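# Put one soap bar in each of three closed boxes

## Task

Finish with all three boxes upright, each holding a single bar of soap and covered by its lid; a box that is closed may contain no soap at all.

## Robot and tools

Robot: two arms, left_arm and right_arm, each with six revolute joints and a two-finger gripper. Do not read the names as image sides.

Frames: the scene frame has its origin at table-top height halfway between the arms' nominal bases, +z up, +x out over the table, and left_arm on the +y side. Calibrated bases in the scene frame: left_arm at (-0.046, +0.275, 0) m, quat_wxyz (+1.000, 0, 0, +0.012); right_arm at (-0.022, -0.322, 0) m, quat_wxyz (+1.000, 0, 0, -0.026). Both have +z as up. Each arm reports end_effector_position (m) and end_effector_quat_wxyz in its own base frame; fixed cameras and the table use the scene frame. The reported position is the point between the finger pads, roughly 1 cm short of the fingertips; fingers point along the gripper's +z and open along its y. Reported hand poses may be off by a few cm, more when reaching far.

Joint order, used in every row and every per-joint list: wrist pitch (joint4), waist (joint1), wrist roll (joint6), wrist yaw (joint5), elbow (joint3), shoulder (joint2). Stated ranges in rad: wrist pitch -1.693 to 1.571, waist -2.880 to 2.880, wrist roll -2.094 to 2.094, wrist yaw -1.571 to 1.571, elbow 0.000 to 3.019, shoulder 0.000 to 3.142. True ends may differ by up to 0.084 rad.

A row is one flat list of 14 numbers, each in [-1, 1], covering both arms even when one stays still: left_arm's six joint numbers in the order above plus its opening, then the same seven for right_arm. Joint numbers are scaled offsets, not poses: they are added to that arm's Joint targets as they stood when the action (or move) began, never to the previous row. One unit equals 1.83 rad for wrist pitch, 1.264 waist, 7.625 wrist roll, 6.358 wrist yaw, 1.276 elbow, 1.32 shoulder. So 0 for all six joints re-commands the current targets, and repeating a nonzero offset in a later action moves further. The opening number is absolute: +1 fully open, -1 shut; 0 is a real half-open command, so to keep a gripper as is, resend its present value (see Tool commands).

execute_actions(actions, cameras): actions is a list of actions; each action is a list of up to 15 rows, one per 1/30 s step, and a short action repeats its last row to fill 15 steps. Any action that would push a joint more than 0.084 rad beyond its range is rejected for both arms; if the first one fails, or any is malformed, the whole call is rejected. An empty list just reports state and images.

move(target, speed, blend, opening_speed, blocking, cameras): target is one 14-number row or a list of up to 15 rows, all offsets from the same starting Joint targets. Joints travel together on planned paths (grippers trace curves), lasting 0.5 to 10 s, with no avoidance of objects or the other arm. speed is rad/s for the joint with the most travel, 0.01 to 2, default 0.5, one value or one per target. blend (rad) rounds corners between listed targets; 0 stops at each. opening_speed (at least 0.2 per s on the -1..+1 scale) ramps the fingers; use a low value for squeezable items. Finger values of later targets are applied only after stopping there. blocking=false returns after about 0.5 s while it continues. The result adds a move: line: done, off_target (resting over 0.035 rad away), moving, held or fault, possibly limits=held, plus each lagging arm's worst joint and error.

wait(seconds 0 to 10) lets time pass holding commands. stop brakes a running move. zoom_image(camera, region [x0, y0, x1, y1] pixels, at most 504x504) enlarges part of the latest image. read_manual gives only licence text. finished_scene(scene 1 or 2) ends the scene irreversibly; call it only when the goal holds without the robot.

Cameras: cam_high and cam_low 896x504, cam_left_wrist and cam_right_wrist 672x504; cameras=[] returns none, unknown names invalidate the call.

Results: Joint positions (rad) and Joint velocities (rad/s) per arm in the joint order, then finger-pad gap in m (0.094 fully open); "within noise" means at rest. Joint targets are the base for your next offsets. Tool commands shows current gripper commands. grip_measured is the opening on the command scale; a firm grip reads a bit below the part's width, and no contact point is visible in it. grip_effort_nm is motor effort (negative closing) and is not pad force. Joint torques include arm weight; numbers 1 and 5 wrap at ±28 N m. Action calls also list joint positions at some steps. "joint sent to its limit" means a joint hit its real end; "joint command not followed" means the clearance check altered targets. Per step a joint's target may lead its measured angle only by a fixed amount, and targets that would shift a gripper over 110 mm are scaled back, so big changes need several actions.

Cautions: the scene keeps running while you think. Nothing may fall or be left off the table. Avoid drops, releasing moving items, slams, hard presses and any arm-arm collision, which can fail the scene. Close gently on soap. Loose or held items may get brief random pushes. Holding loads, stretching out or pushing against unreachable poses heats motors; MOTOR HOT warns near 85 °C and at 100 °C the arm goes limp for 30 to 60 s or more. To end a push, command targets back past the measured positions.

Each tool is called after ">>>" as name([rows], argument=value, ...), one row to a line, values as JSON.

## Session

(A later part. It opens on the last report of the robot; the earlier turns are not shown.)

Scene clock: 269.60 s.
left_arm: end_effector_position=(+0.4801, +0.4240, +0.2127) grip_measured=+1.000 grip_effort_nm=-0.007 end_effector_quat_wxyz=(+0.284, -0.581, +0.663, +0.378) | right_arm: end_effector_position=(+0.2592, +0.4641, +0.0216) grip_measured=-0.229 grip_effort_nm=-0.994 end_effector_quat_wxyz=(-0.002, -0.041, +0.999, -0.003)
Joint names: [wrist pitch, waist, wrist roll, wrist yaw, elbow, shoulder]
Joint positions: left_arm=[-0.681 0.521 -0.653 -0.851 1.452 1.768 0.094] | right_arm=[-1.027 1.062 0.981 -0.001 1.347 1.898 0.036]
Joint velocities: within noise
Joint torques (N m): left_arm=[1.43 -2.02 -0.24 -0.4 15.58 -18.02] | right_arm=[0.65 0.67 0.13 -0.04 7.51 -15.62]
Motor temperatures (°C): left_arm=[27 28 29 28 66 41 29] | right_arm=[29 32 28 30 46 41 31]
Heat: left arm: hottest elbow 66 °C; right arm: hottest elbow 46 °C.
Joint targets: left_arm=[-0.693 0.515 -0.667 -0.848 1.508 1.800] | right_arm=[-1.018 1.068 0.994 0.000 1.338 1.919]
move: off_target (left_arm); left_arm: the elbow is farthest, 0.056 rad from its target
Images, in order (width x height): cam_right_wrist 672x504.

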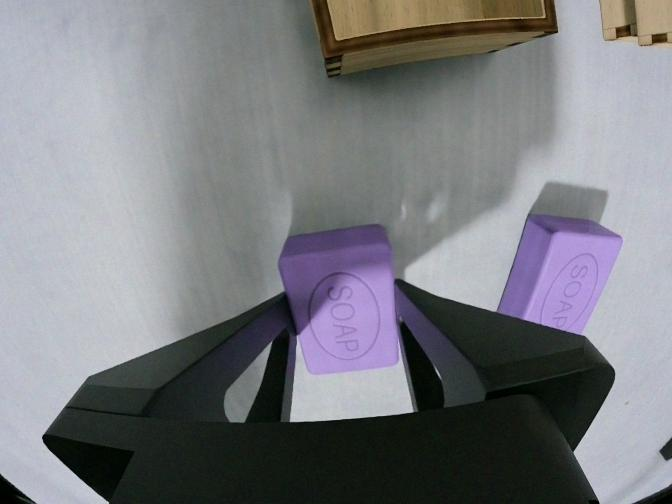

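>>> move([
  [0,0,0,0,0,0,1,0,0,0,0,0.0462,-0.022,-0.3],
  [0,0,0,0,0,0,1,-0.106,0,0,0,0.1194,-0.0933,-0.3],
  [0,0,0,0,0,0,1,-0.1426,-0.1756,-0.0387,0,0.2798,0.0337,-0.3],
], speed=0.25, blend=0.01, cameras=["cam_right_wrist"])

>>> zoom_image(camera="cam_right_wrist", region=[200, 120, 460, 420])

Scene clock: 287.87 s.
left_arm: end_effector_position=(+0.4801, +0.4240, +0.2127) grip_measured=+1.000 grip_effort_nm=-0.007 end_effector_quat_wxyz=(+0.284, -0.581, +0.663, +0.378) | right_arm: end_effector_position=(+0.3887, +0.4370, +0.0994) grip_measured=-0.233 grip_effort_nm=-1.072 end_effector_quat_wxyz=(-0.002, -0.066, +0.998, -0.001)
Joint names: [wrist pitch, waist, wrist roll, wrist yaw, elbow, shoulder]
Joint positions: left_arm=[-0.681 0.521 -0.653 -0.851 1.452 1.768 0.094] | right_arm=[-1.271 0.844 0.712 0 1.635 1.939 0.036]
Joint velocities: within noise
Joint torques (N m): left_arm=[1.43 -2.02 -0.24 -0.4 15.58 -18.02] | right_arm=[0.08 0.26 -0.14 -0.08 14.37 -16.97]
Motor temperatures (°C): left_arm=[27 28 29 28 68 41 29] | right_arm=[29 32 28 30 46 40 32]
Heat: left arm: hottest elbow 68 °C; right arm: hottest elbow 46 °C.
Joint targets: left_arm=[-0.693 0.515 -0.667 -0.848 1.508 1.800] | right_arm=[-1.279 0.846 0.698 0.001 1.695 1.963]
move: off_target (left_arm, right_arm); left_arm: the elbow is farthest, 0.056 rad from its target; right_arm: the elbow is farthest, 0.060 rad from its target
Images, in order (width x height): cam_right_wrist 672x504.

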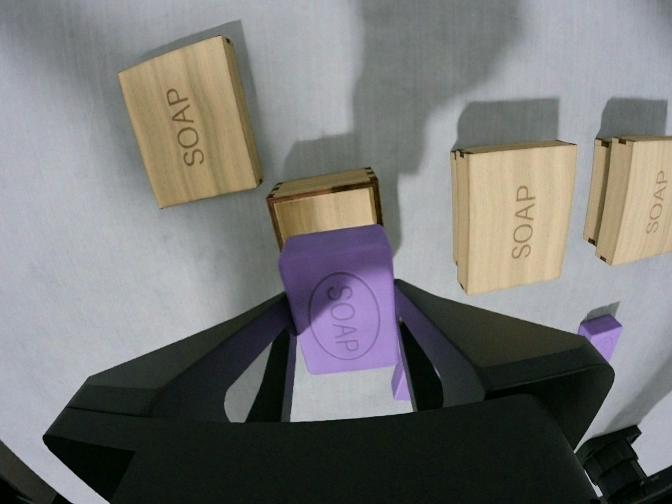

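Scaled by 1.680 from the camera's 672x504 image, which has a finer 960x720 frame.

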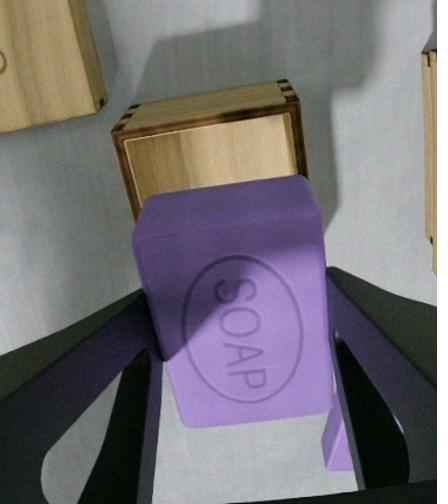

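>>> move([
  [0,0,0,0,0,0,1,0,0.013,0,0,0,0,-0.3],
  [0,0,0,0,0,0,1,0.0585,0.013,0,0,-0.0917,0.0303,-0.3],
], speed=0.2, cameras=["cam_low","cam_right_wrist"])

>>> zoom_image(camera="cam_right_wrist", region=[200, 120, 460, 420])

>>> zoom_image(camera="cam_low", region=[430, 240, 600, 340])

Scene clock: 305.33 s.
left_arm: end_effector_position=(+0.4801, +0.4240, +0.2127) grip_measured=+1.000 grip_effort_nm=-0.007 end_effector_quat_wxyz=(+0.284, -0.581, +0.663, +0.378) | right_arm: end_effector_position=(+0.3835, +0.4426, +0.0547) grip_measured=-0.233 grip_effort_nm=-1.077 end_effector_quat_wxyz=(-0.004, -0.073, +0.997, -0.004)
Joint names: [wrist pitch, waist, wrist roll, wrist yaw, elbow, shoulder]
Joint positions: left_arm=[-0.681 0.521 -0.653 -0.851 1.452 1.768 0.094] | right_arm=[-1.181 0.857 0.711 0 1.585 1.986 0.036]
Joint velocities: within noise
Joint torques (N m): left_arm=[1.42 -2.08 -0.24 -0.39 15.58 -18.02] | right_arm=[0.75 0.56 -0.11 -0.08 8.47 -17.9]
Motor temperatures (°C): left_arm=[27 28 29 28 69 42 29] | right_arm=[29 31 28 30 51 40 32]
Heat: left arm: hottest elbow 69 °C; right arm: hottest elbow 51 °C.
Joint targets: left_arm=[-0.693 0.515 -0.667 -0.848 1.508 1.800] | right_arm=[-1.172 0.863 0.698 0.001 1.578 2.004]
move: off_target (left_arm); left_arm: the elbow is farthest, 0.056 rad from its target
Images, in order (width x height): cam_low 896x504, cam_right_wrist 672x504.

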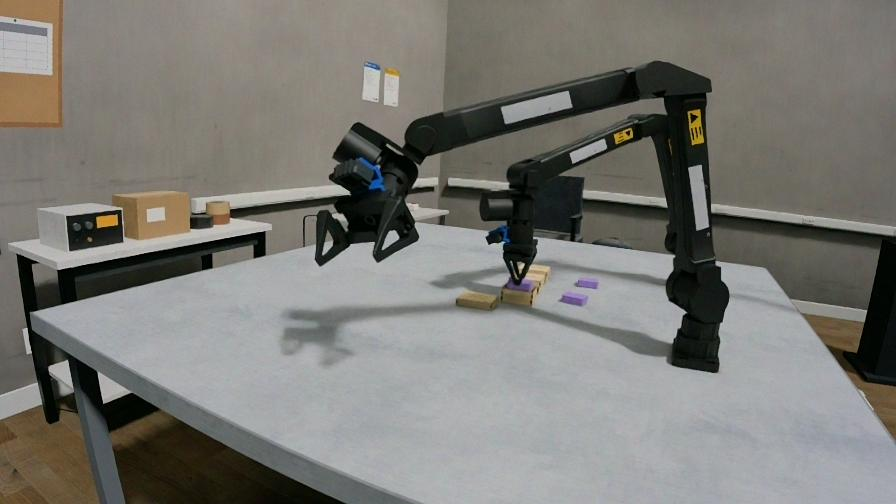

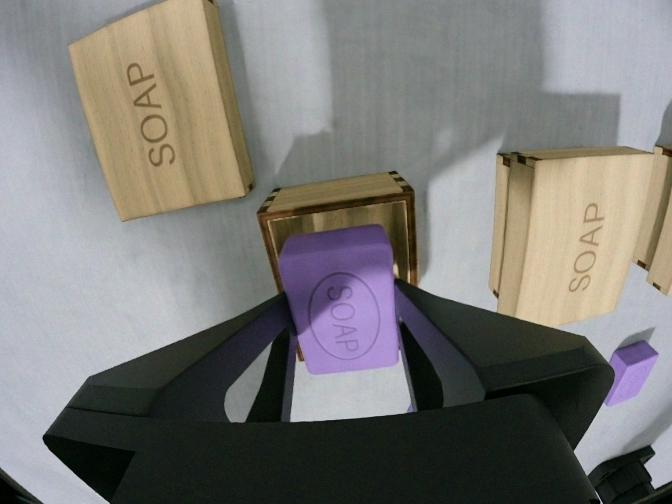

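Scaled by 1.680 from the camera's 672x504 image, which has a finer 960x720 frame.

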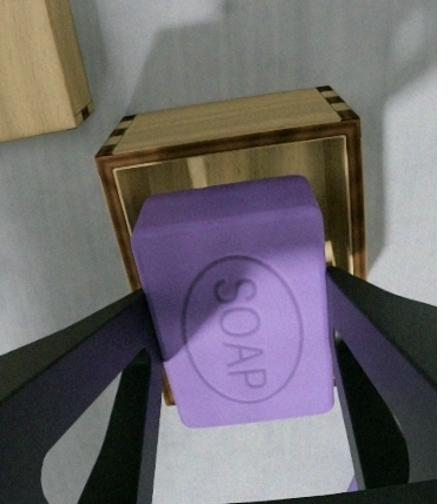

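Scaled by 2.965 from the camera's 896x504 image, which has a finer 1280x720 frame.

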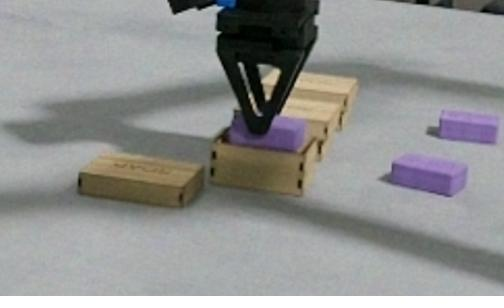

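>>> move([
  [0,0,0,0,0,0,1,0.0285,0,0,0,-0.0055,0.005,-0.3],
  [0,0,0,0,0,0,1,0.0285,0,0,0,-0.013,0.0145,-0.3],
], speed=0.06, cameras=["cam_low","cam_right_wrist"])

>>> zoom_image(camera="cam_right_wrist", region=[200, 120, 460, 420])

>>> zoom_image(camera="cam_low", region=[430, 240, 600, 340])

Scene clock: 320.87 s.
left_arm: end_effector_position=(+0.4801, +0.4240, +0.2127) grip_measured=+1.000 grip_effort_nm=-0.007 end_effector_quat_wxyz=(+0.284, -0.581, +0.663, +0.378) | right_arm: end_effector_position=(+0.3872, +0.4468, +0.0415) grip_measured=-0.233 grip_effort_nm=-1.082 end_effector_quat_wxyz=(+0.004, -0.073, +0.997, +0.004)
Joint names: [wrist pitch, waist, wrist roll, wrist yaw, elbow, shoulder]
Joint positions: left_arm=[-0.681 0.521 -0.653 -0.851 1.452 1.768 0.094] | right_arm=[-1.129 0.857 0.711 0 1.57 2 0.036]
Joint velocities: within noise
Joint torques (N m): left_arm=[1.42 -2.08 -0.25 -0.39 15.58 -18.02] | right_arm=[0.73 0.62 -0.11 -0.08 8.14 -17.67]
Motor temperatures (°C): left_arm=[27 28 29 28 69 42 29] | right_arm=[29 31 28 30 49 41 32]
Heat: left arm: hottest elbow 69 °C; right arm: hottest elbow 49 °C.
Joint targets: left_arm=[-0.693 0.515 -0.667 -0.848 1.508 1.800] | right_arm=[-1.120 0.863 0.698 0.001 1.561 2.023]
move: off_target (left_arm); left_arm: the elbow is farthest, 0.056 rad from its target
Images, in order (width x height): cam_low 896x504, cam_right_wrist 672x504.

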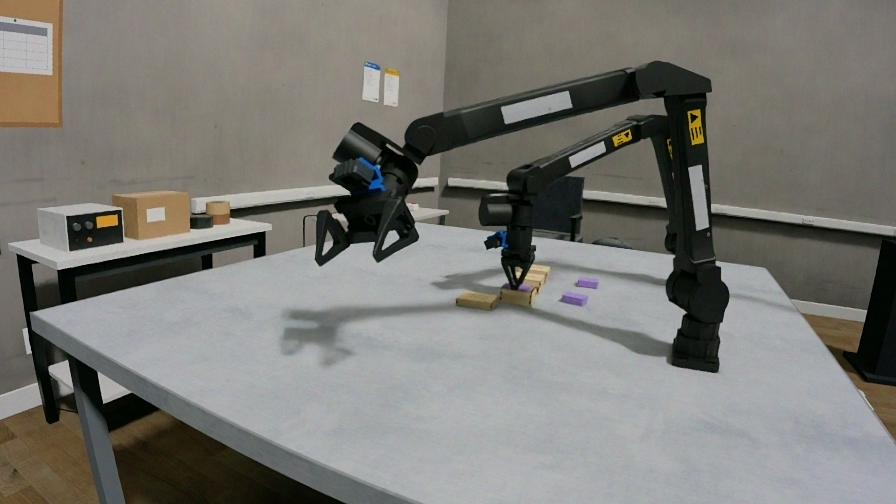

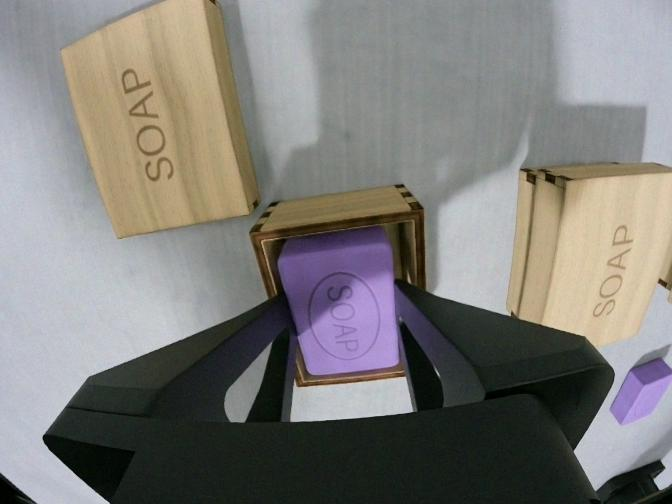

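Scaled by 1.680 from the camera's 672x504 image, which has a finer 960x720 frame.

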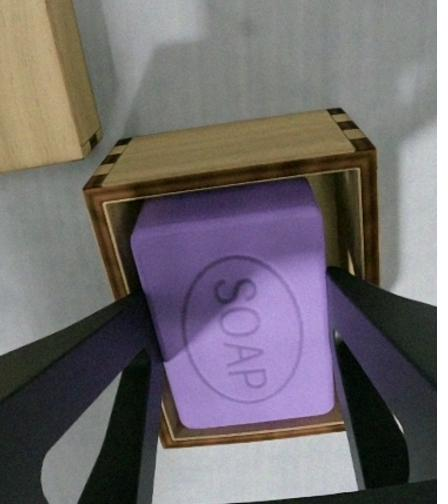

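Scaled by 2.965 from the camera's 896x504 image, which has a finer 1280x720 frame.

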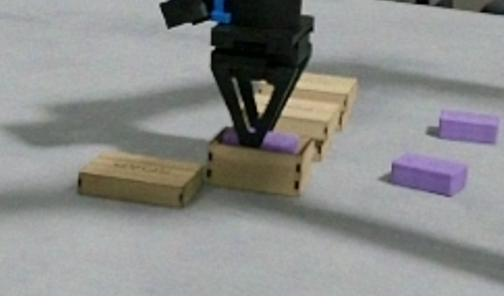

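>>> move(target=[0,0,0,0,0,0,1,0.005,0,0,0,-0.0068,0.0055,-0.3], speed=0.06, cameras=[])

>>> move(target=[0,0,0,0,0,0,1,0,0,0,0,0,0,-0.16], opening_speed=0.2, cameras=["cam_right_wrist"])

>>> zoom_image(camera="cam_right_wrist", region=[200, 120, 460, 420])

Scene clock: 336.33 s.
left_arm: end_effector_position=(+0.4801, +0.4240, +0.2127) grip_measured=+1.000 grip_effort_nm=-0.002 end_effector_quat_wxyz=(+0.284, -0.581, +0.663, +0.378) | right_arm: end_effector_position=(+0.3863, +0.4458, +0.0358) grip_measured=-0.233 grip_effort_nm=-1.087 end_effector_quat_wxyz=(+0.003, -0.073, +0.997, +0.003)
Joint names: [wrist pitch, waist, wrist roll, wrist yaw, elbow, shoulder]
Joint positions: left_arm=[-0.681 0.521 -0.653 -0.851 1.452 1.768 0.094] | right_arm=[-1.12 0.857 0.711 0 1.562 2.005 0.036]
Joint velocities: within noise
Joint torques (N m): left_arm=[1.43 -2.02 -0.24 -0.39 15.57 -18.02] | right_arm=[0.76 0.62 -0.11 -0.08 8.01 -17.32]
Motor temperatures (°C): left_arm=[27 28 29 28 70 42 29] | right_arm=[29 31 28 30 47 41 32]
Heat: left arm: hottest elbow 70 °C; right arm: hottest elbow 47 °C.
Joint targets: left_arm=[-0.693 0.515 -0.667 -0.848 1.508 1.800] | right_arm=[-1.111 0.863 0.698 0.001 1.553 2.030]
move: off_target (left_arm); left_arm: the elbow is farthest, 0.056 rad from its target
No camera images: "cameras" was empty.

Scene clock: 337.30 s.
left_arm: end_effector_position=(+0.4801, +0.4240, +0.2127) grip_measured=+1.000 grip_effort_nm=-0.012 end_effector_quat_wxyz=(+0.284, -0.581, +0.663, +0.378) | right_arm: end_effector_position=(+0.3864, +0.4459, +0.0358) grip_measured=-0.163 grip_effort_nm=0.051 end_effector_quat_wxyz=(+0.003, -0.073, +0.997, +0.003)
Joint names: [wrist pitch, waist, wrist roll, wrist yaw, elbow, shoulder]
Joint positions: left_arm=[-0.681 0.521 -0.653 -0.851 1.452 1.768 0.094] | right_arm=[-1.119 0.857 0.711 0 1.562 2.005 0.039]
Joint velocities: within noise
Joint torques (N m): left_arm=[1.43 -2.08 -0.24 -0.39 15.57 -18.02] | right_arm=[0.7 0.62 -0.11 -0.09 8.02 -17.38]
Motor temperatures (°C): left_arm=[27 28 29 28 70 42 29] | right_arm=[29 31 28 30 47 41 32]
Heat: left arm: hottest elbow 70 °C; right arm: hottest elbow 47 °C.
Joint targets: left_arm=[-0.693 0.515 -0.667 -0.848 1.508 1.800] | right_arm=[-1.111 0.863 0.698 0.000 1.553 2.030]
move: off_target (left_arm); left_arm: the elbow is farthest, 0.056 rad from its target
Images, in order (width x height): cam_right_wrist 672x504.

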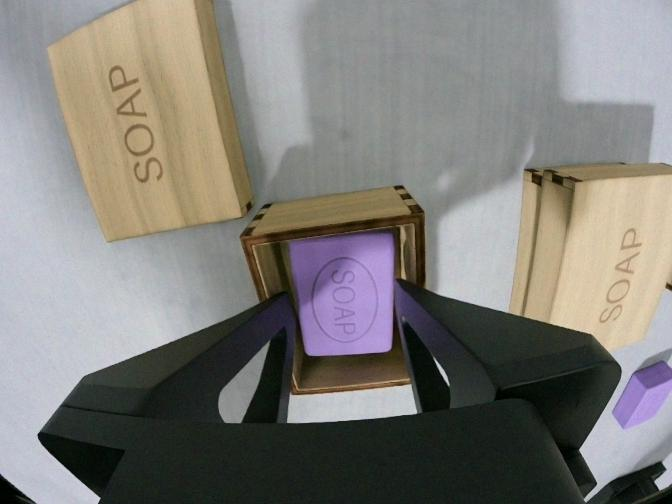

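Scaled by 1.680 from the camera's 672x504 image, which has a finer 960x720 frame.

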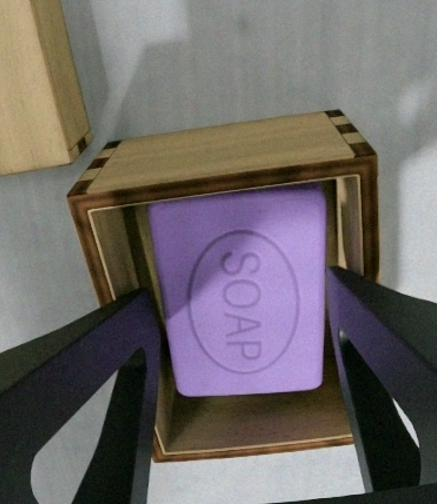

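>>> move([
  [0,0,0,0,0,0,1,0,0,0,0,0.0462,-0.025,-0.16],
  [0,0,0,0,0,0,1,-0.0377,0,0,0,0.0619,-0.0447,-0.16],
  [0,0,0,0,0,0,1,-0.0918,0,0,0,0.1113,-0.0731,-0.16],
], speed=0.12, blend=0.01, cameras=["cam_right_wrist"])

>>> move(target=[0,0,0,0,0,0,1,-0.1012,0,0,0,0.3777,0.2496,0.8], speed=0.35, cameras=["cam_right_wrist"])

Scene clock: 359.03 s.
left_arm: end_effector_position=(+0.4801, +0.4240, +0.2127) grip_measured=+1.000 grip_effort_nm=-0.012 end_effector_quat_wxyz=(+0.284, -0.581, +0.663, +0.378) | right_arm: end_effector_position=(+0.3841, +0.4433, +0.0966) grip_measured=-0.162 grip_effort_nm=0.056 end_effector_quat_wxyz=(-0.002, -0.073, +0.997, -0.002)
Joint names: [wrist pitch, waist, wrist roll, wrist yaw, elbow, shoulder]
Joint positions: left_arm=[-0.681 0.521 -0.653 -0.851 1.452 1.768 0.094] | right_arm=[-1.271 0.857 0.711 0 1.64 1.947 0.039]
Joint velocities: within noise
Joint torques (N m): left_arm=[1.43 -2.02 -0.24 -0.4 15.57 -18.02] | right_arm=[0.02 0.5 -0.11 -0.09 13.87 -20.19]
Motor temperatures (°C): left_arm=[27 28 29 28 71 42 29] | right_arm=[29 31 28 30 47 40 31]
Heat: left arm: hottest elbow 71 °C; right arm: hottest elbow 47 °C.
Joint targets: left_arm=[-0.693 0.515 -0.667 -0.848 1.508 1.800] | right_arm=[-1.279 0.863 0.698 0.000 1.695 1.933]
move: off_target (left_arm, right_arm); left_arm: the elbow is farthest, 0.056 rad from its target; right_arm: the elbow is farthest, 0.055 rad from its target
Images, in order (width x height): cam_right_wrist 672x504.

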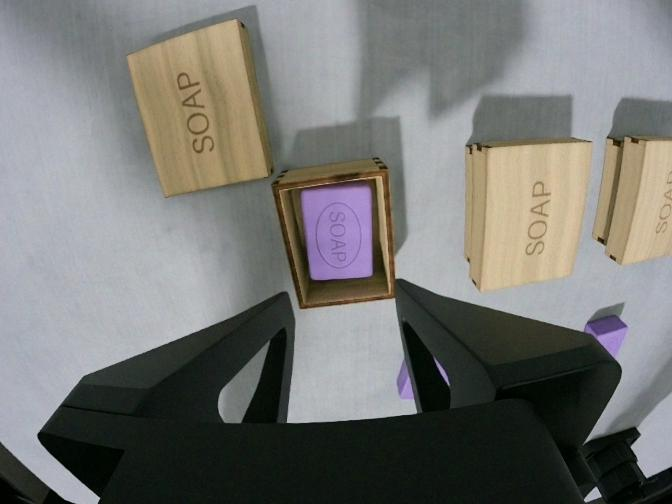

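Scene clock: 361.23 s.
left_arm: end_effector_position=(+0.4801, +0.4240, +0.2127) grip_measured=+1.000 grip_effort_nm=-0.007 end_effector_quat_wxyz=(+0.284, -0.581, +0.663, +0.378) | right_arm: end_effector_position=(+0.4503, +0.5197, +0.0966) grip_measured=+0.798 grip_effort_nm=0.042 end_effector_quat_wxyz=(-0.001, -0.073, +0.997, -0.001)
Joint names: [wrist pitch, waist, wrist roll, wrist yaw, elbow, shoulder]
Joint positions: left_arm=[-0.681 0.521 -0.653 -0.851 1.452 1.768 0.094] | right_arm=[-1.456 0.857 0.711 0 2.119 2.235 0.084]
Joint velocities: within noise
Joint torques (N m): left_arm=[1.43 -2.08 -0.24 -0.39 15.58 -17.96] | right_arm=[0.06 0.56 -0.11 -0.08 14.6 -20.95]
Motor temperatures (°C): left_arm=[27 28 29 28 71 42 29] | right_arm=[29 31 28 30 47 40 31]
Heat: left arm: hottest elbow 71 °C; right arm: hottest elbow 47 °C.
Joint targets: left_arm=[-0.693 0.515 -0.667 -0.848 1.508 1.800] | right_arm=[-1.464 0.863 0.698 0.000 2.177 2.263]
move: off_target (left_arm, right_arm); left_arm: the elbow is farthest, 0.056 rad from its target; right_arm: the elbow is farthest, 0.058 rad from its target
Images, in order (width x height): cam_right_wrist 672x504.

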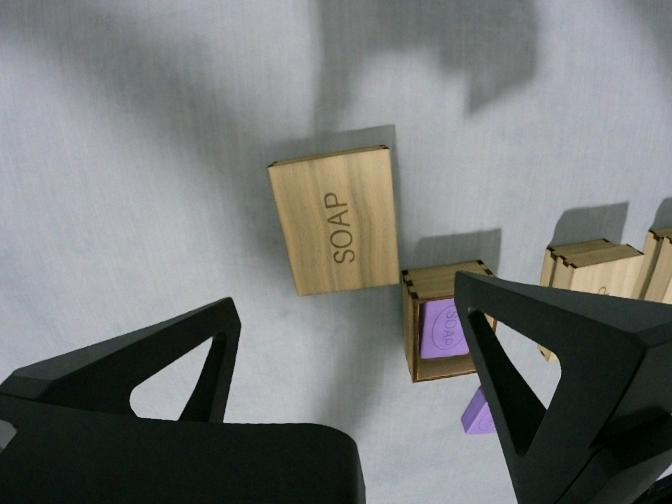

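>>> move(target=[0,0,0,0,-0.024,0,1,0.1087,0,0,0,-0.1466,0.0348,0.72], speed=0.2, cameras=["cam_right_wrist"])

Scene clock: 373.17 s.
left_arm: end_effector_position=(+0.4801, +0.4240, +0.2127) grip_measured=+1.000 grip_effort_nm=-0.002 end_effector_quat_wxyz=(+0.284, -0.581, +0.663, +0.378) | right_arm: end_effector_position=(+0.4521, +0.5218, +0.0196) grip_measured=+0.722 grip_effort_nm=-0.139 end_effector_quat_wxyz=(+0.004, -0.073, +0.997, +0.004)
Joint names: [wrist pitch, waist, wrist roll, wrist yaw, elbow, shoulder]
Joint positions: left_arm=[-0.681 0.521 -0.653 -0.851 1.452 1.768 0.094] | right_arm=[-1.274 0.857 0.711 0 1.999 2.283 0.081]
Joint velocities: within noise
Joint torques (N m): left_arm=[1.43 -2.02 -0.24 -0.4 12.77 -17.96] | right_arm=[0.76 0.56 -0.11 -0.09 8.76 -21.42]
Motor temperatures (°C): left_arm=[27 28 29 28 71 42 29] | right_arm=[29 31 28 30 49 40 31]
Heat: left arm: hottest elbow 71 °C; right arm: hottest elbow 49 °C.
Joint targets: left_arm=[-0.693 0.515 -0.667 -0.848 1.477 1.800] | right_arm=[-1.265 0.863 0.698 0.000 1.990 2.309]
move: done
Images, in order (width x height): cam_right_wrist 672x504.

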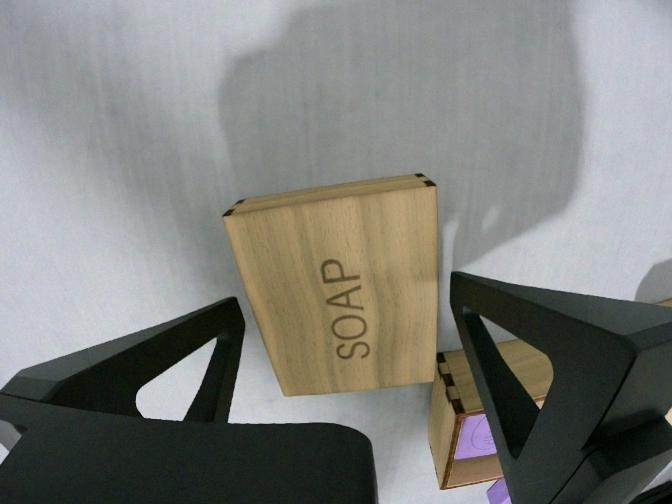

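>>> move(target=[0,0,0,0,0,0,1,0,0,0,0,0,0.0035,0.72], speed=0.1, cameras=[])

>>> move(target=[0,0,0,0,0,0,1,0,0,0,0,0,0,0.2], opening_speed=0.5, cameras=["cam_right_wrist"])

Scene clock: 384.83 s.
left_arm: end_effector_position=(+0.4801, +0.4240, +0.2127) grip_measured=+1.000 grip_effort_nm=-0.002 end_effector_quat_wxyz=(+0.284, -0.581, +0.663, +0.378) | right_arm: end_effector_position=(+0.4522, +0.5219, +0.0196) grip_measured=+0.722 grip_effort_nm=-0.139 end_effector_quat_wxyz=(+0.004, -0.073, +0.997, +0.005)
Joint names: [wrist pitch, waist, wrist roll, wrist yaw, elbow, shoulder]
Joint positions: left_arm=[-0.681 0.521 -0.653 -0.851 1.452 1.768 0.094] | right_arm=[-1.274 0.857 0.711 0 1.999 2.283 0.081]
Joint velocities: within noise
Joint torques (N m): left_arm=[1.43 -2.02 -0.24 -0.39 12.75 -18.02] | right_arm=[0.7 0.62 -0.11 -0.08 8.58 -20.89]
Motor temperatures (°C): left_arm=[27 28 29 28 69 42 29] | right_arm=[29 31 28 30 49 40 31]
Heat: left arm: hottest elbow 69 °C; right arm: hottest elbow 49 °C.
Joint targets: left_arm=[-0.693 0.515 -0.667 -0.848 1.477 1.800] | right_arm=[-1.265 0.863 0.698 0.000 1.990 2.313]
move: done
No camera images: "cameras" was empty.

Scene clock: 386.10 s.
left_arm: end_effector_position=(+0.4801, +0.4240, +0.2127) grip_measured=+1.000 grip_effort_nm=-0.012 end_effector_quat_wxyz=(+0.284, -0.581, +0.663, +0.378) | right_arm: end_effector_position=(+0.4522, +0.5219, +0.0196) grip_measured=+0.356 grip_effort_nm=-1.048 end_effector_quat_wxyz=(+0.004, -0.073, +0.997, +0.005)
Joint names: [wrist pitch, waist, wrist roll, wrist yaw, elbow, shoulder]
Joint positions: left_arm=[-0.681 0.521 -0.653 -0.851 1.452 1.768 0.094] | right_arm=[-1.274 0.857 0.711 0 1.999 2.283 0.064]
Joint velocities: within noise
Joint torques (N m): left_arm=[1.43 -2.02 -0.24 -0.4 12.78 -17.9] | right_arm=[0.7 0.56 -0.11 -0.08 8.58 -20.95]
Motor temperatures (°C): left_arm=[27 28 29 28 69 42 29] | right_arm=[29 31 28 30 49 40 31]
Heat: left arm: hottest elbow 69 °C; right arm: hottest elbow 49 °C.
Joint targets: left_arm=[-0.693 0.515 -0.667 -0.848 1.477 1.800] | right_arm=[-1.265 0.863 0.698 0.000 1.990 2.313]
move: done
Images, in order (width x height): cam_right_wrist 672x504.

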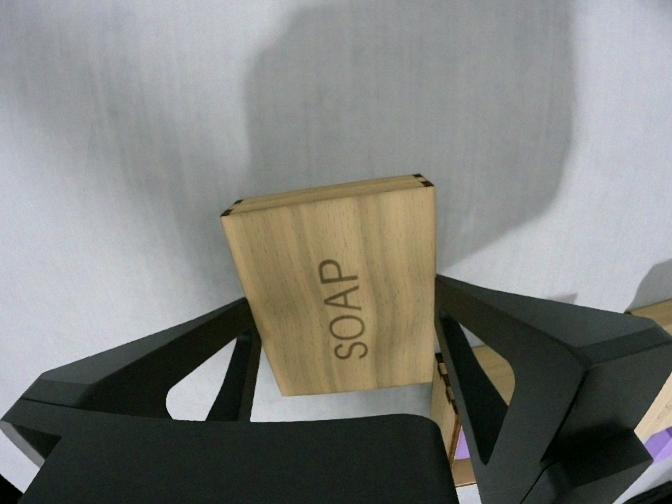

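>>> move([
  [0,0,0,0,0,0,1,0,0,0,0,0.047,-0.029,0.2],
  [0,0,0,0,0,0,1,-0.1087,0,0,0,0.1466,-0.0606,0.2],
  [0,0,0,0,0,0,1,0.0213,0,0,0,-0.3017,-0.2807,0.2],
], speed=0.25, blend=0.01, cameras=["cam_right_wrist","cam_low"])

>>> zoom_image(camera="cam_right_wrist", region=[200, 120, 460, 300])

>>> zoom_image(camera="cam_low", region=[450, 240, 600, 330])

Scene clock: 401.30 s.
left_arm: end_effector_position=(+0.4801, +0.4240, +0.2127) grip_measured=+1.000 grip_effort_nm=-0.002 end_effector_quat_wxyz=(+0.284, -0.581, +0.663, +0.378) | right_arm: end_effector_position=(+0.3837, +0.4428, +0.0794) grip_measured=+0.354 grip_effort_nm=-1.082 end_effector_quat_wxyz=(-0.004, -0.073, +0.997, -0.003)
Joint names: [wrist pitch, waist, wrist roll, wrist yaw, elbow, shoulder]
Joint positions: left_arm=[-0.681 0.521 -0.653 -0.851 1.452 1.768 0.094] | right_arm=[-1.235 0.857 0.711 0 1.616 1.962 0.064]
Joint velocities: within noise
Joint torques (N m): left_arm=[1.44 -2.08 -0.24 -0.4 12.77 -18.02] | right_arm=[0.76 0.62 -0.11 -0.09 8.25 -20.6]
Motor temperatures (°C): left_arm=[27 28 29 28 67 42 29] | right_arm=[29 31 28 30 49 40 32]
Heat: left arm: hottest elbow 67 °C; right arm: hottest elbow 49 °C.
Joint targets: left_arm=[-0.693 0.515 -0.667 -0.848 1.477 1.800] | right_arm=[-1.226 0.863 0.698 0.000 1.605 1.943]
move: done
Images, in order (width x height): cam_low 896x504, cam_right_wrist 672x504.

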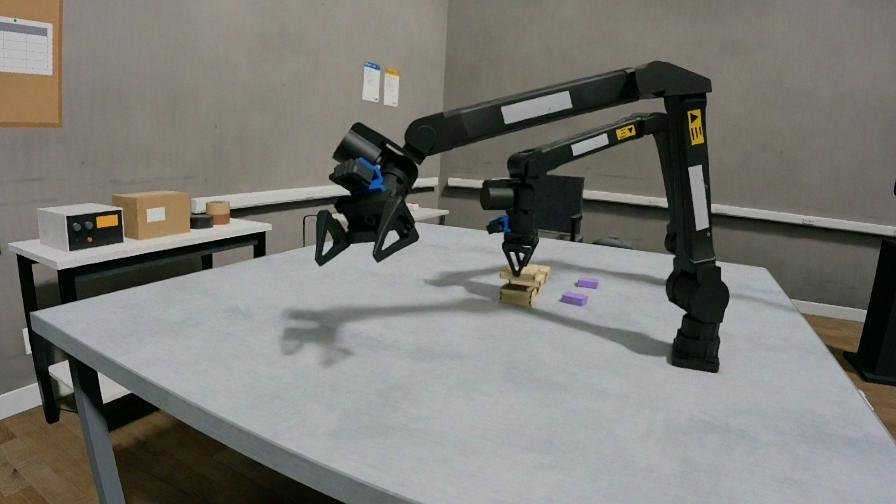

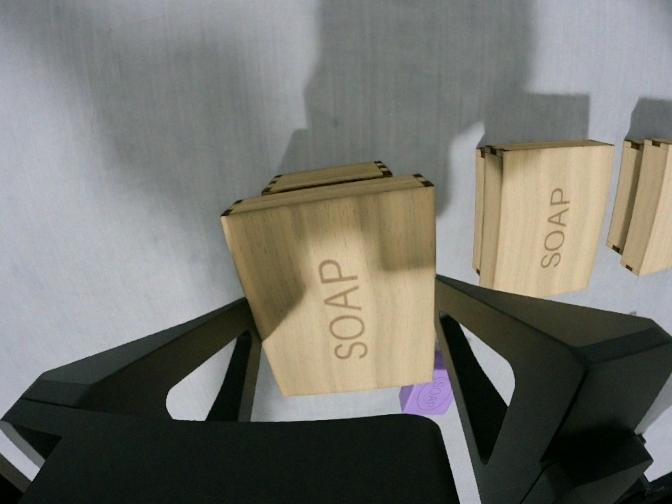

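Scaled by 1.938 from the camera's 672x504 image, which has a finer 960x720 frame.

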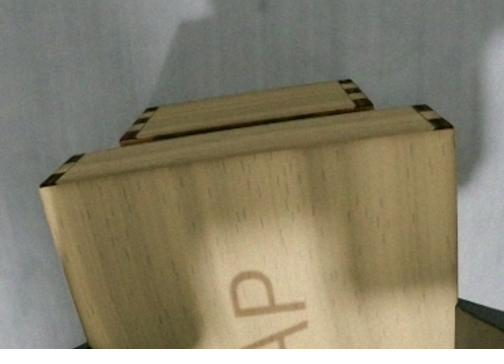

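Scaled by 3.360 from the camera's 896x504 image, which has a finer 1280x720 frame.

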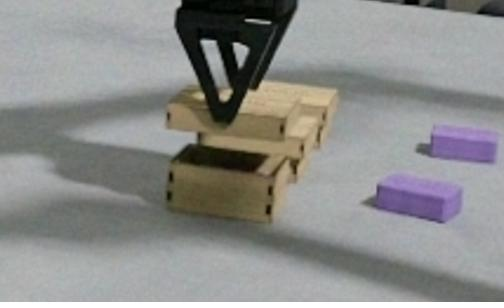

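>>> move(target=[0,0,0,0,0,0,1,0.0273,0.003,0,0,-0.018,0.0425,0.2], speed=0.1, cameras=["cam_right_wrist","cam_low"])

>>> zoom_image(camera="cam_right_wrist", region=[200, 120, 460, 300])

>>> zoom_image(camera="cam_low", region=[480, 250, 560, 310])

Scene clock: 419.07 s.
left_arm: end_effector_position=(+0.4801, +0.4240, +0.2127) grip_measured=+1.000 grip_effort_nm=-0.007 end_effector_quat_wxyz=(+0.284, -0.581, +0.663, +0.378) | right_arm: end_effector_position=(+0.3840, +0.4455, +0.0638) grip_measured=+0.354 grip_effort_nm=-1.072 end_effector_quat_wxyz=(+0.001, -0.074, +0.997, +0.001)
Joint names: [wrist pitch, waist, wrist roll, wrist yaw, elbow, shoulder]
Joint positions: left_arm=[-0.681 0.521 -0.653 -0.851 1.452 1.768 0.094] | right_arm=[-1.185 0.86 0.711 0 1.592 1.974 0.064]
Joint velocities: within noise
Joint torques (N m): left_arm=[1.43 -2.02 -0.24 -0.4 12.77 -18.02] | right_arm=[0.62 0.67 -0.11 -0.08 8.23 -17.26]
Motor temperatures (°C): left_arm=[27 28 29 28 66 42 29] | right_arm=[29 31 28 30 47 42 32]
Heat: left arm: hottest elbow 66 °C; right arm: hottest elbow 47 °C.
Joint targets: left_arm=[-0.693 0.515 -0.667 -0.848 1.477 1.800] | right_arm=[-1.176 0.867 0.698 0.000 1.582 1.999]
move: done
Images, in order (width x height): cam_low 896x504, cam_right_wrist 672x504.

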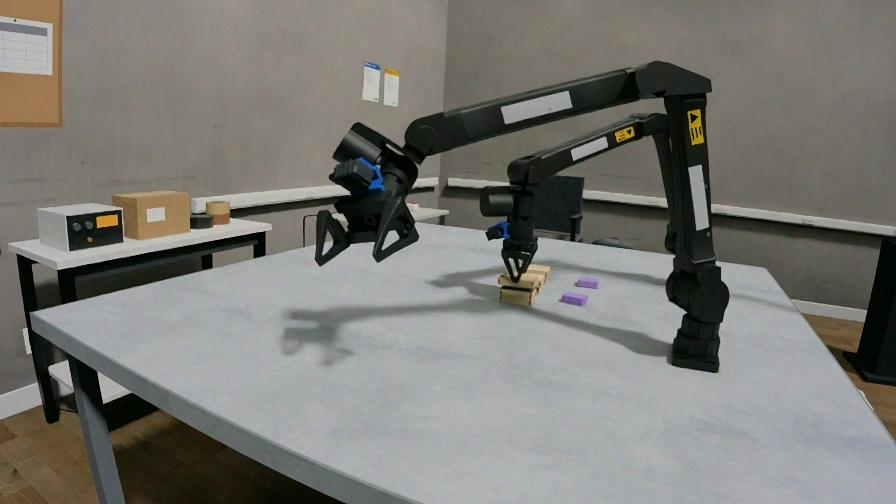

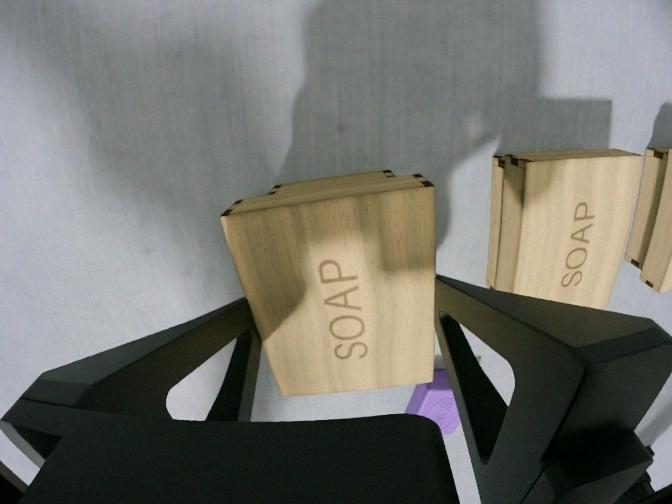

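Scaled by 1.938 from the camera's 672x504 image, which has a finer 960x720 frame.

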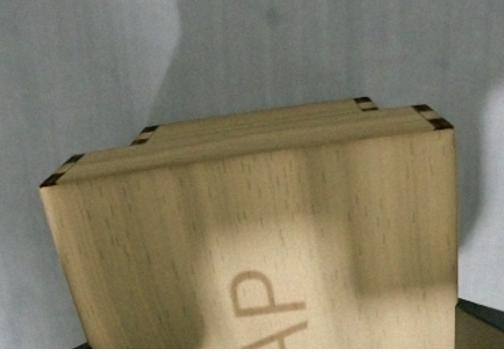

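Scaled by 6.300 from the camera's 896x504 image, which has a finer 1280x720 frame.

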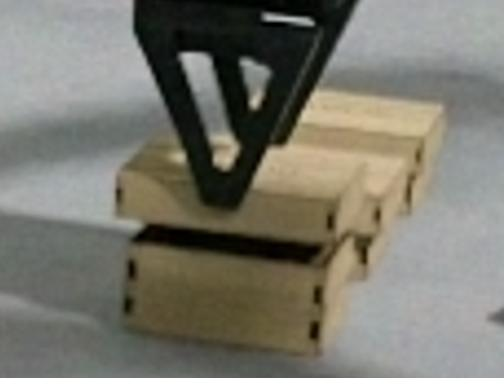

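>>> move(target=[0,0,0,0,0,0,1,0.016,0,0,0,-0.0148,0.0095,0.2], speed=0.05, cameras=["cam_right_wrist","cam_low"])

>>> zoom_image(camera="cam_right_wrist", region=[200, 120, 460, 300])

>>> zoom_image(camera="cam_low", region=[480, 250, 560, 310])

Scene clock: 430.07 s.
left_arm: end_effector_position=(+0.4801, +0.4240, +0.2127) grip_measured=+1.000 grip_effort_nm=0.002 end_effector_quat_wxyz=(+0.284, -0.581, +0.663, +0.378) | right_arm: end_effector_position=(+0.3837, +0.4451, +0.0530) grip_measured=+0.354 grip_effort_nm=-1.082 end_effector_quat_wxyz=(+0.002, -0.075, +0.997, +0.002)
Joint names: [wrist pitch, waist, wrist roll, wrist yaw, elbow, shoulder]
Joint positions: left_arm=[-0.681 0.521 -0.653 -0.851 1.452 1.768 0.094] | right_arm=[-1.159 0.86 0.711 0 1.576 1.983 0.064]
Joint velocities: within noise
Joint torques (N m): left_arm=[1.42 -2.08 -0.24 -0.39 12.78 -18.02] | right_arm=[0.8 0.67 -0.06 -0.08 7.88 -17.03]
Motor temperatures (°C): left_arm=[27 28 29 28 65 42 29] | right_arm=[29 31 28 30 46 40 32]
Heat: left arm: hottest elbow 65 °C; right arm: hottest elbow 46 °C.
Joint targets: left_arm=[-0.693 0.515 -0.666 -0.848 1.477 1.800] | right_arm=[-1.147 0.866 0.698 0.001 1.563 2.012]
move: done
Images, in order (width x height): cam_low 896x504, cam_right_wrist 672x504.

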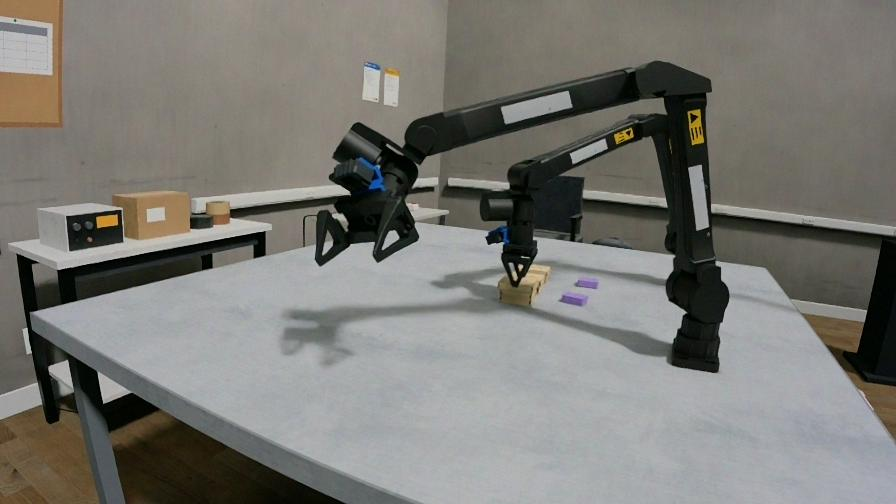

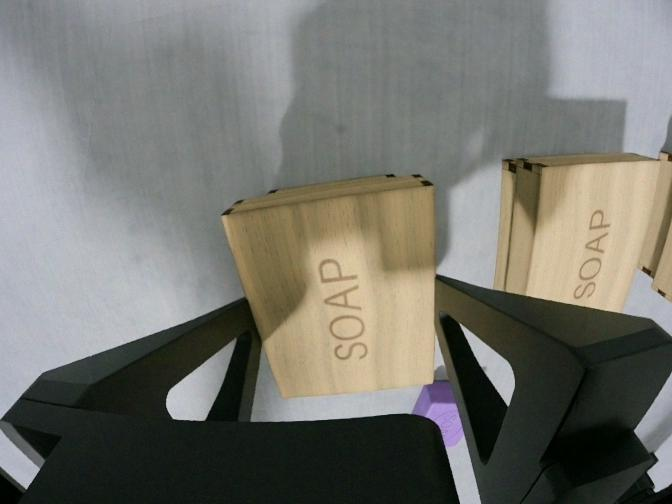

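Scaled by 1.938 from the camera's 672x504 image, which has a finer 960x720 frame.

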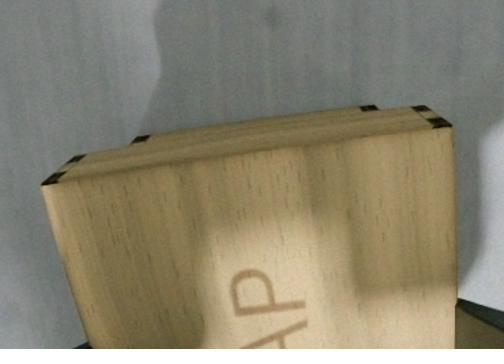

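Scaled by 6.300 from the camera's 896x504 image, which has a finer 1280x720 frame.

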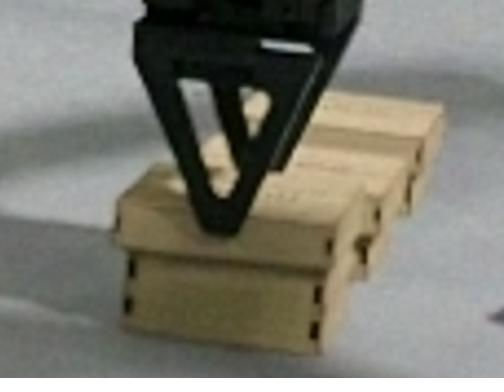

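>>> move(target=[0,0,0,0,0,0,1,0.002,0,0,0,-0.004,0.006,0.2], speed=0.05, cameras=["cam_low"])

>>> zoom_image(camera="cam_low", region=[480, 250, 560, 310])

Scene clock: 440.93 s.
left_arm: end_effector_position=(+0.4801, +0.4240, +0.2127) grip_measured=+1.000 grip_effort_nm=-0.007 end_effector_quat_wxyz=(+0.284, -0.581, +0.663, +0.378) | right_arm: end_effector_position=(+0.3838, +0.4452, +0.0524) grip_measured=+0.354 grip_effort_nm=-1.067 end_effector_quat_wxyz=(+0.002, -0.075, +0.997, +0.002)
Joint names: [wrist pitch, waist, wrist roll, wrist yaw, elbow, shoulder]
Joint positions: left_arm=[-0.681 0.521 -0.653 -0.851 1.452 1.768 0.094] | right_arm=[-1.156 0.86 0.709 0 1.574 1.983 0.064]
Joint velocities: within noise
Joint torques (N m): left_arm=[1.43 -2.08 -0.24 -0.39 12.78 -18.02] | right_arm=[0.83 0.62 -0.08 -0.08 7.57 -16.32]
Motor temperatures (°C): left_arm=[27 28 29 28 65 42 29] | right_arm=[29 31 28 30 46 39 32]
Heat: left arm: hottest elbow 65 °C; right arm: hottest elbow 46 °C.
Joint targets: left_arm=[-0.693 0.515 -0.666 -0.848 1.477 1.800] | right_arm=[-1.143 0.866 0.698 0.001 1.558 2.020]
move: off_target (right_arm); right_arm: the shoulder is farthest, 0.037 rad from its target
Images, in order (width x height): cam_low 896x504.

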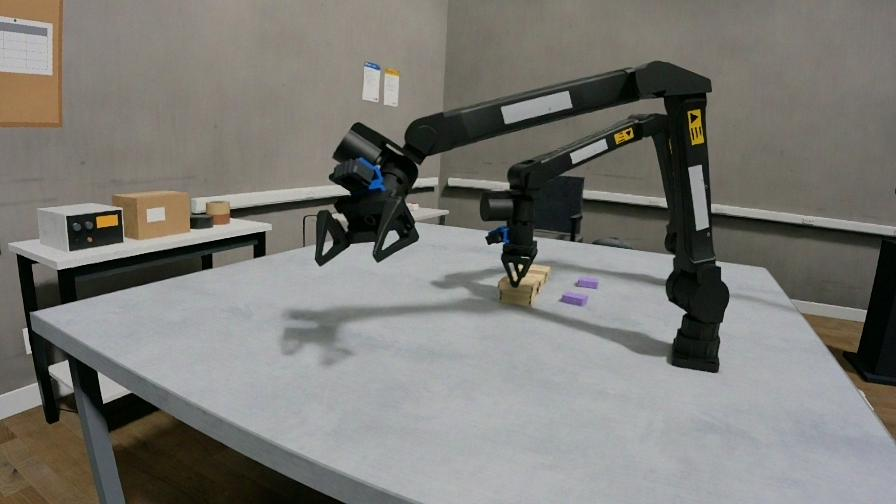

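Scaled by 6.300 from the camera's 896x504 image, which has a finer 1280x720 frame.

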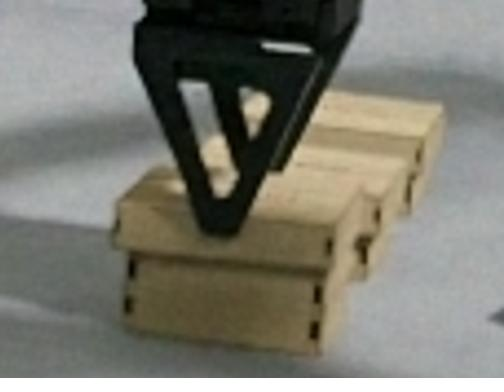

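>>> move([
  [0,0,0,0,0,0,1,-0.006,0,0,0,0.064,-0.034,0.2],
  [0,0,0,0,0,0,1,-0.006,0.0025,0,0,0.064,-0.034,0.2],
  [0,0,0,0,0,0,1,-0.004,0.0025,0,0,0.008,-0.010,0.2],
  [0,0,0,0,0,0,1,0,0.0025,0,0,0,0,0.2],
], speed=0.08, cameras=["cam_right_wrist","cam_low"])

>>> zoom_image(camera="cam_right_wrist", region=[200, 120, 460, 300])

>>> zoom_image(camera="cam_low", region=[480, 250, 560, 310])

Scene clock: 460.70 s.
left_arm: end_effector_position=(+0.4801, +0.4240, +0.2127) grip_measured=+1.000 grip_effort_nm=-0.007 end_effector_quat_wxyz=(+0.284, -0.581, +0.663, +0.378) | right_arm: end_effector_position=(+0.3841, +0.4477, +0.0539) grip_measured=+0.354 grip_effort_nm=-1.077 end_effector_quat_wxyz=(+0.004, -0.077, +0.997, +0.004)
Joint names: [wrist pitch, waist, wrist roll, wrist yaw, elbow, shoulder]
Joint positions: left_arm=[-0.681 0.521 -0.653 -0.851 1.452 1.768 0.094] | right_arm=[-1.154 0.862 0.709 0 1.578 1.983 0.064]
Joint velocities: within noise
Joint torques (N m): left_arm=[1.44 -2.08 -0.24 -0.4 12.78 -18.02] | right_arm=[0.79 0.73 -0.09 -0.09 7.3 -16.32]
Motor temperatures (°C): left_arm=[27 28 29 28 64 42 29] | right_arm=[29 31 28 30 45 38 32]
Heat: left arm: hottest elbow 64 °C; right arm: hottest elbow 45 °C.
Joint targets: left_arm=[-0.693 0.515 -0.666 -0.848 1.477 1.800] | right_arm=[-1.143 0.870 0.698 0.000 1.558 2.020]
move: off_target (right_arm); right_arm: the shoulder is farthest, 0.037 rad from its target
Images, in order (width x height): cam_low 896x504, cam_right_wrist 672x504.

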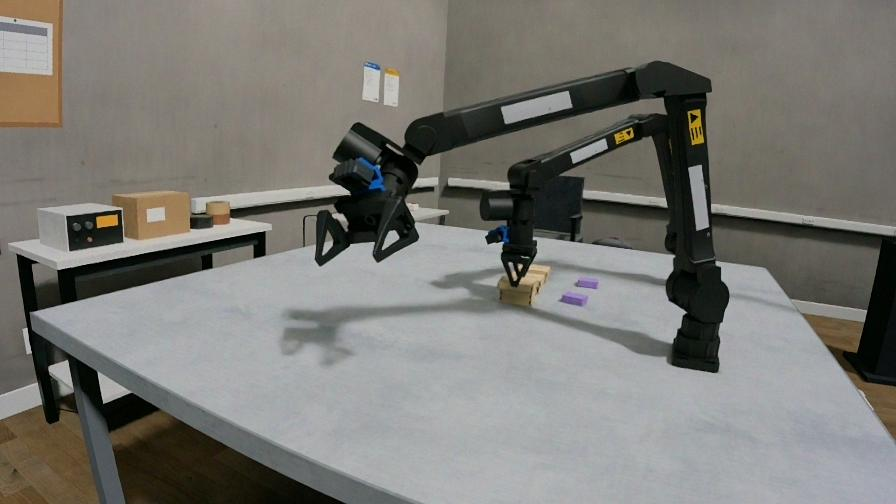

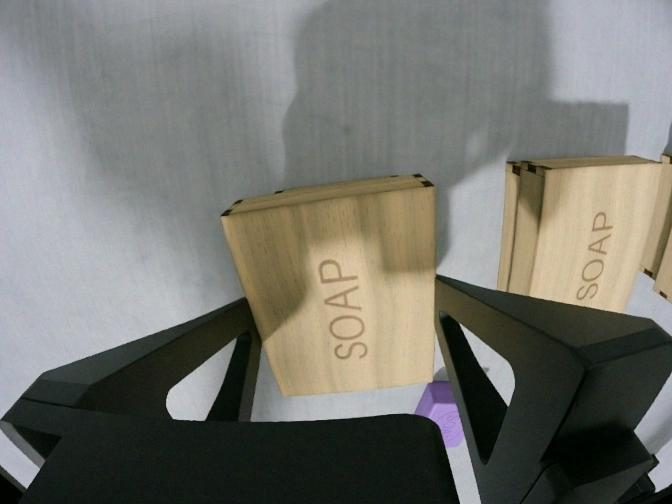

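Scaled by 1.938 from the camera's 672x504 image, which has a finer 960x720 frame.

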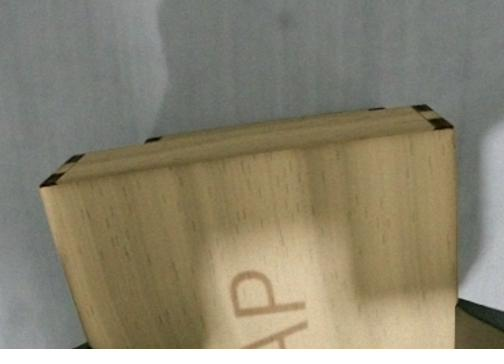

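Scaled by 6.300 from the camera's 896x504 image, which has a finer 1280x720 frame.

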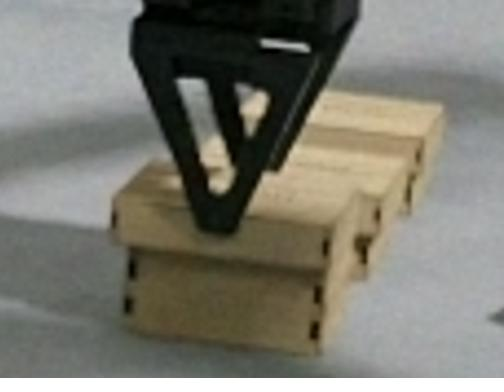

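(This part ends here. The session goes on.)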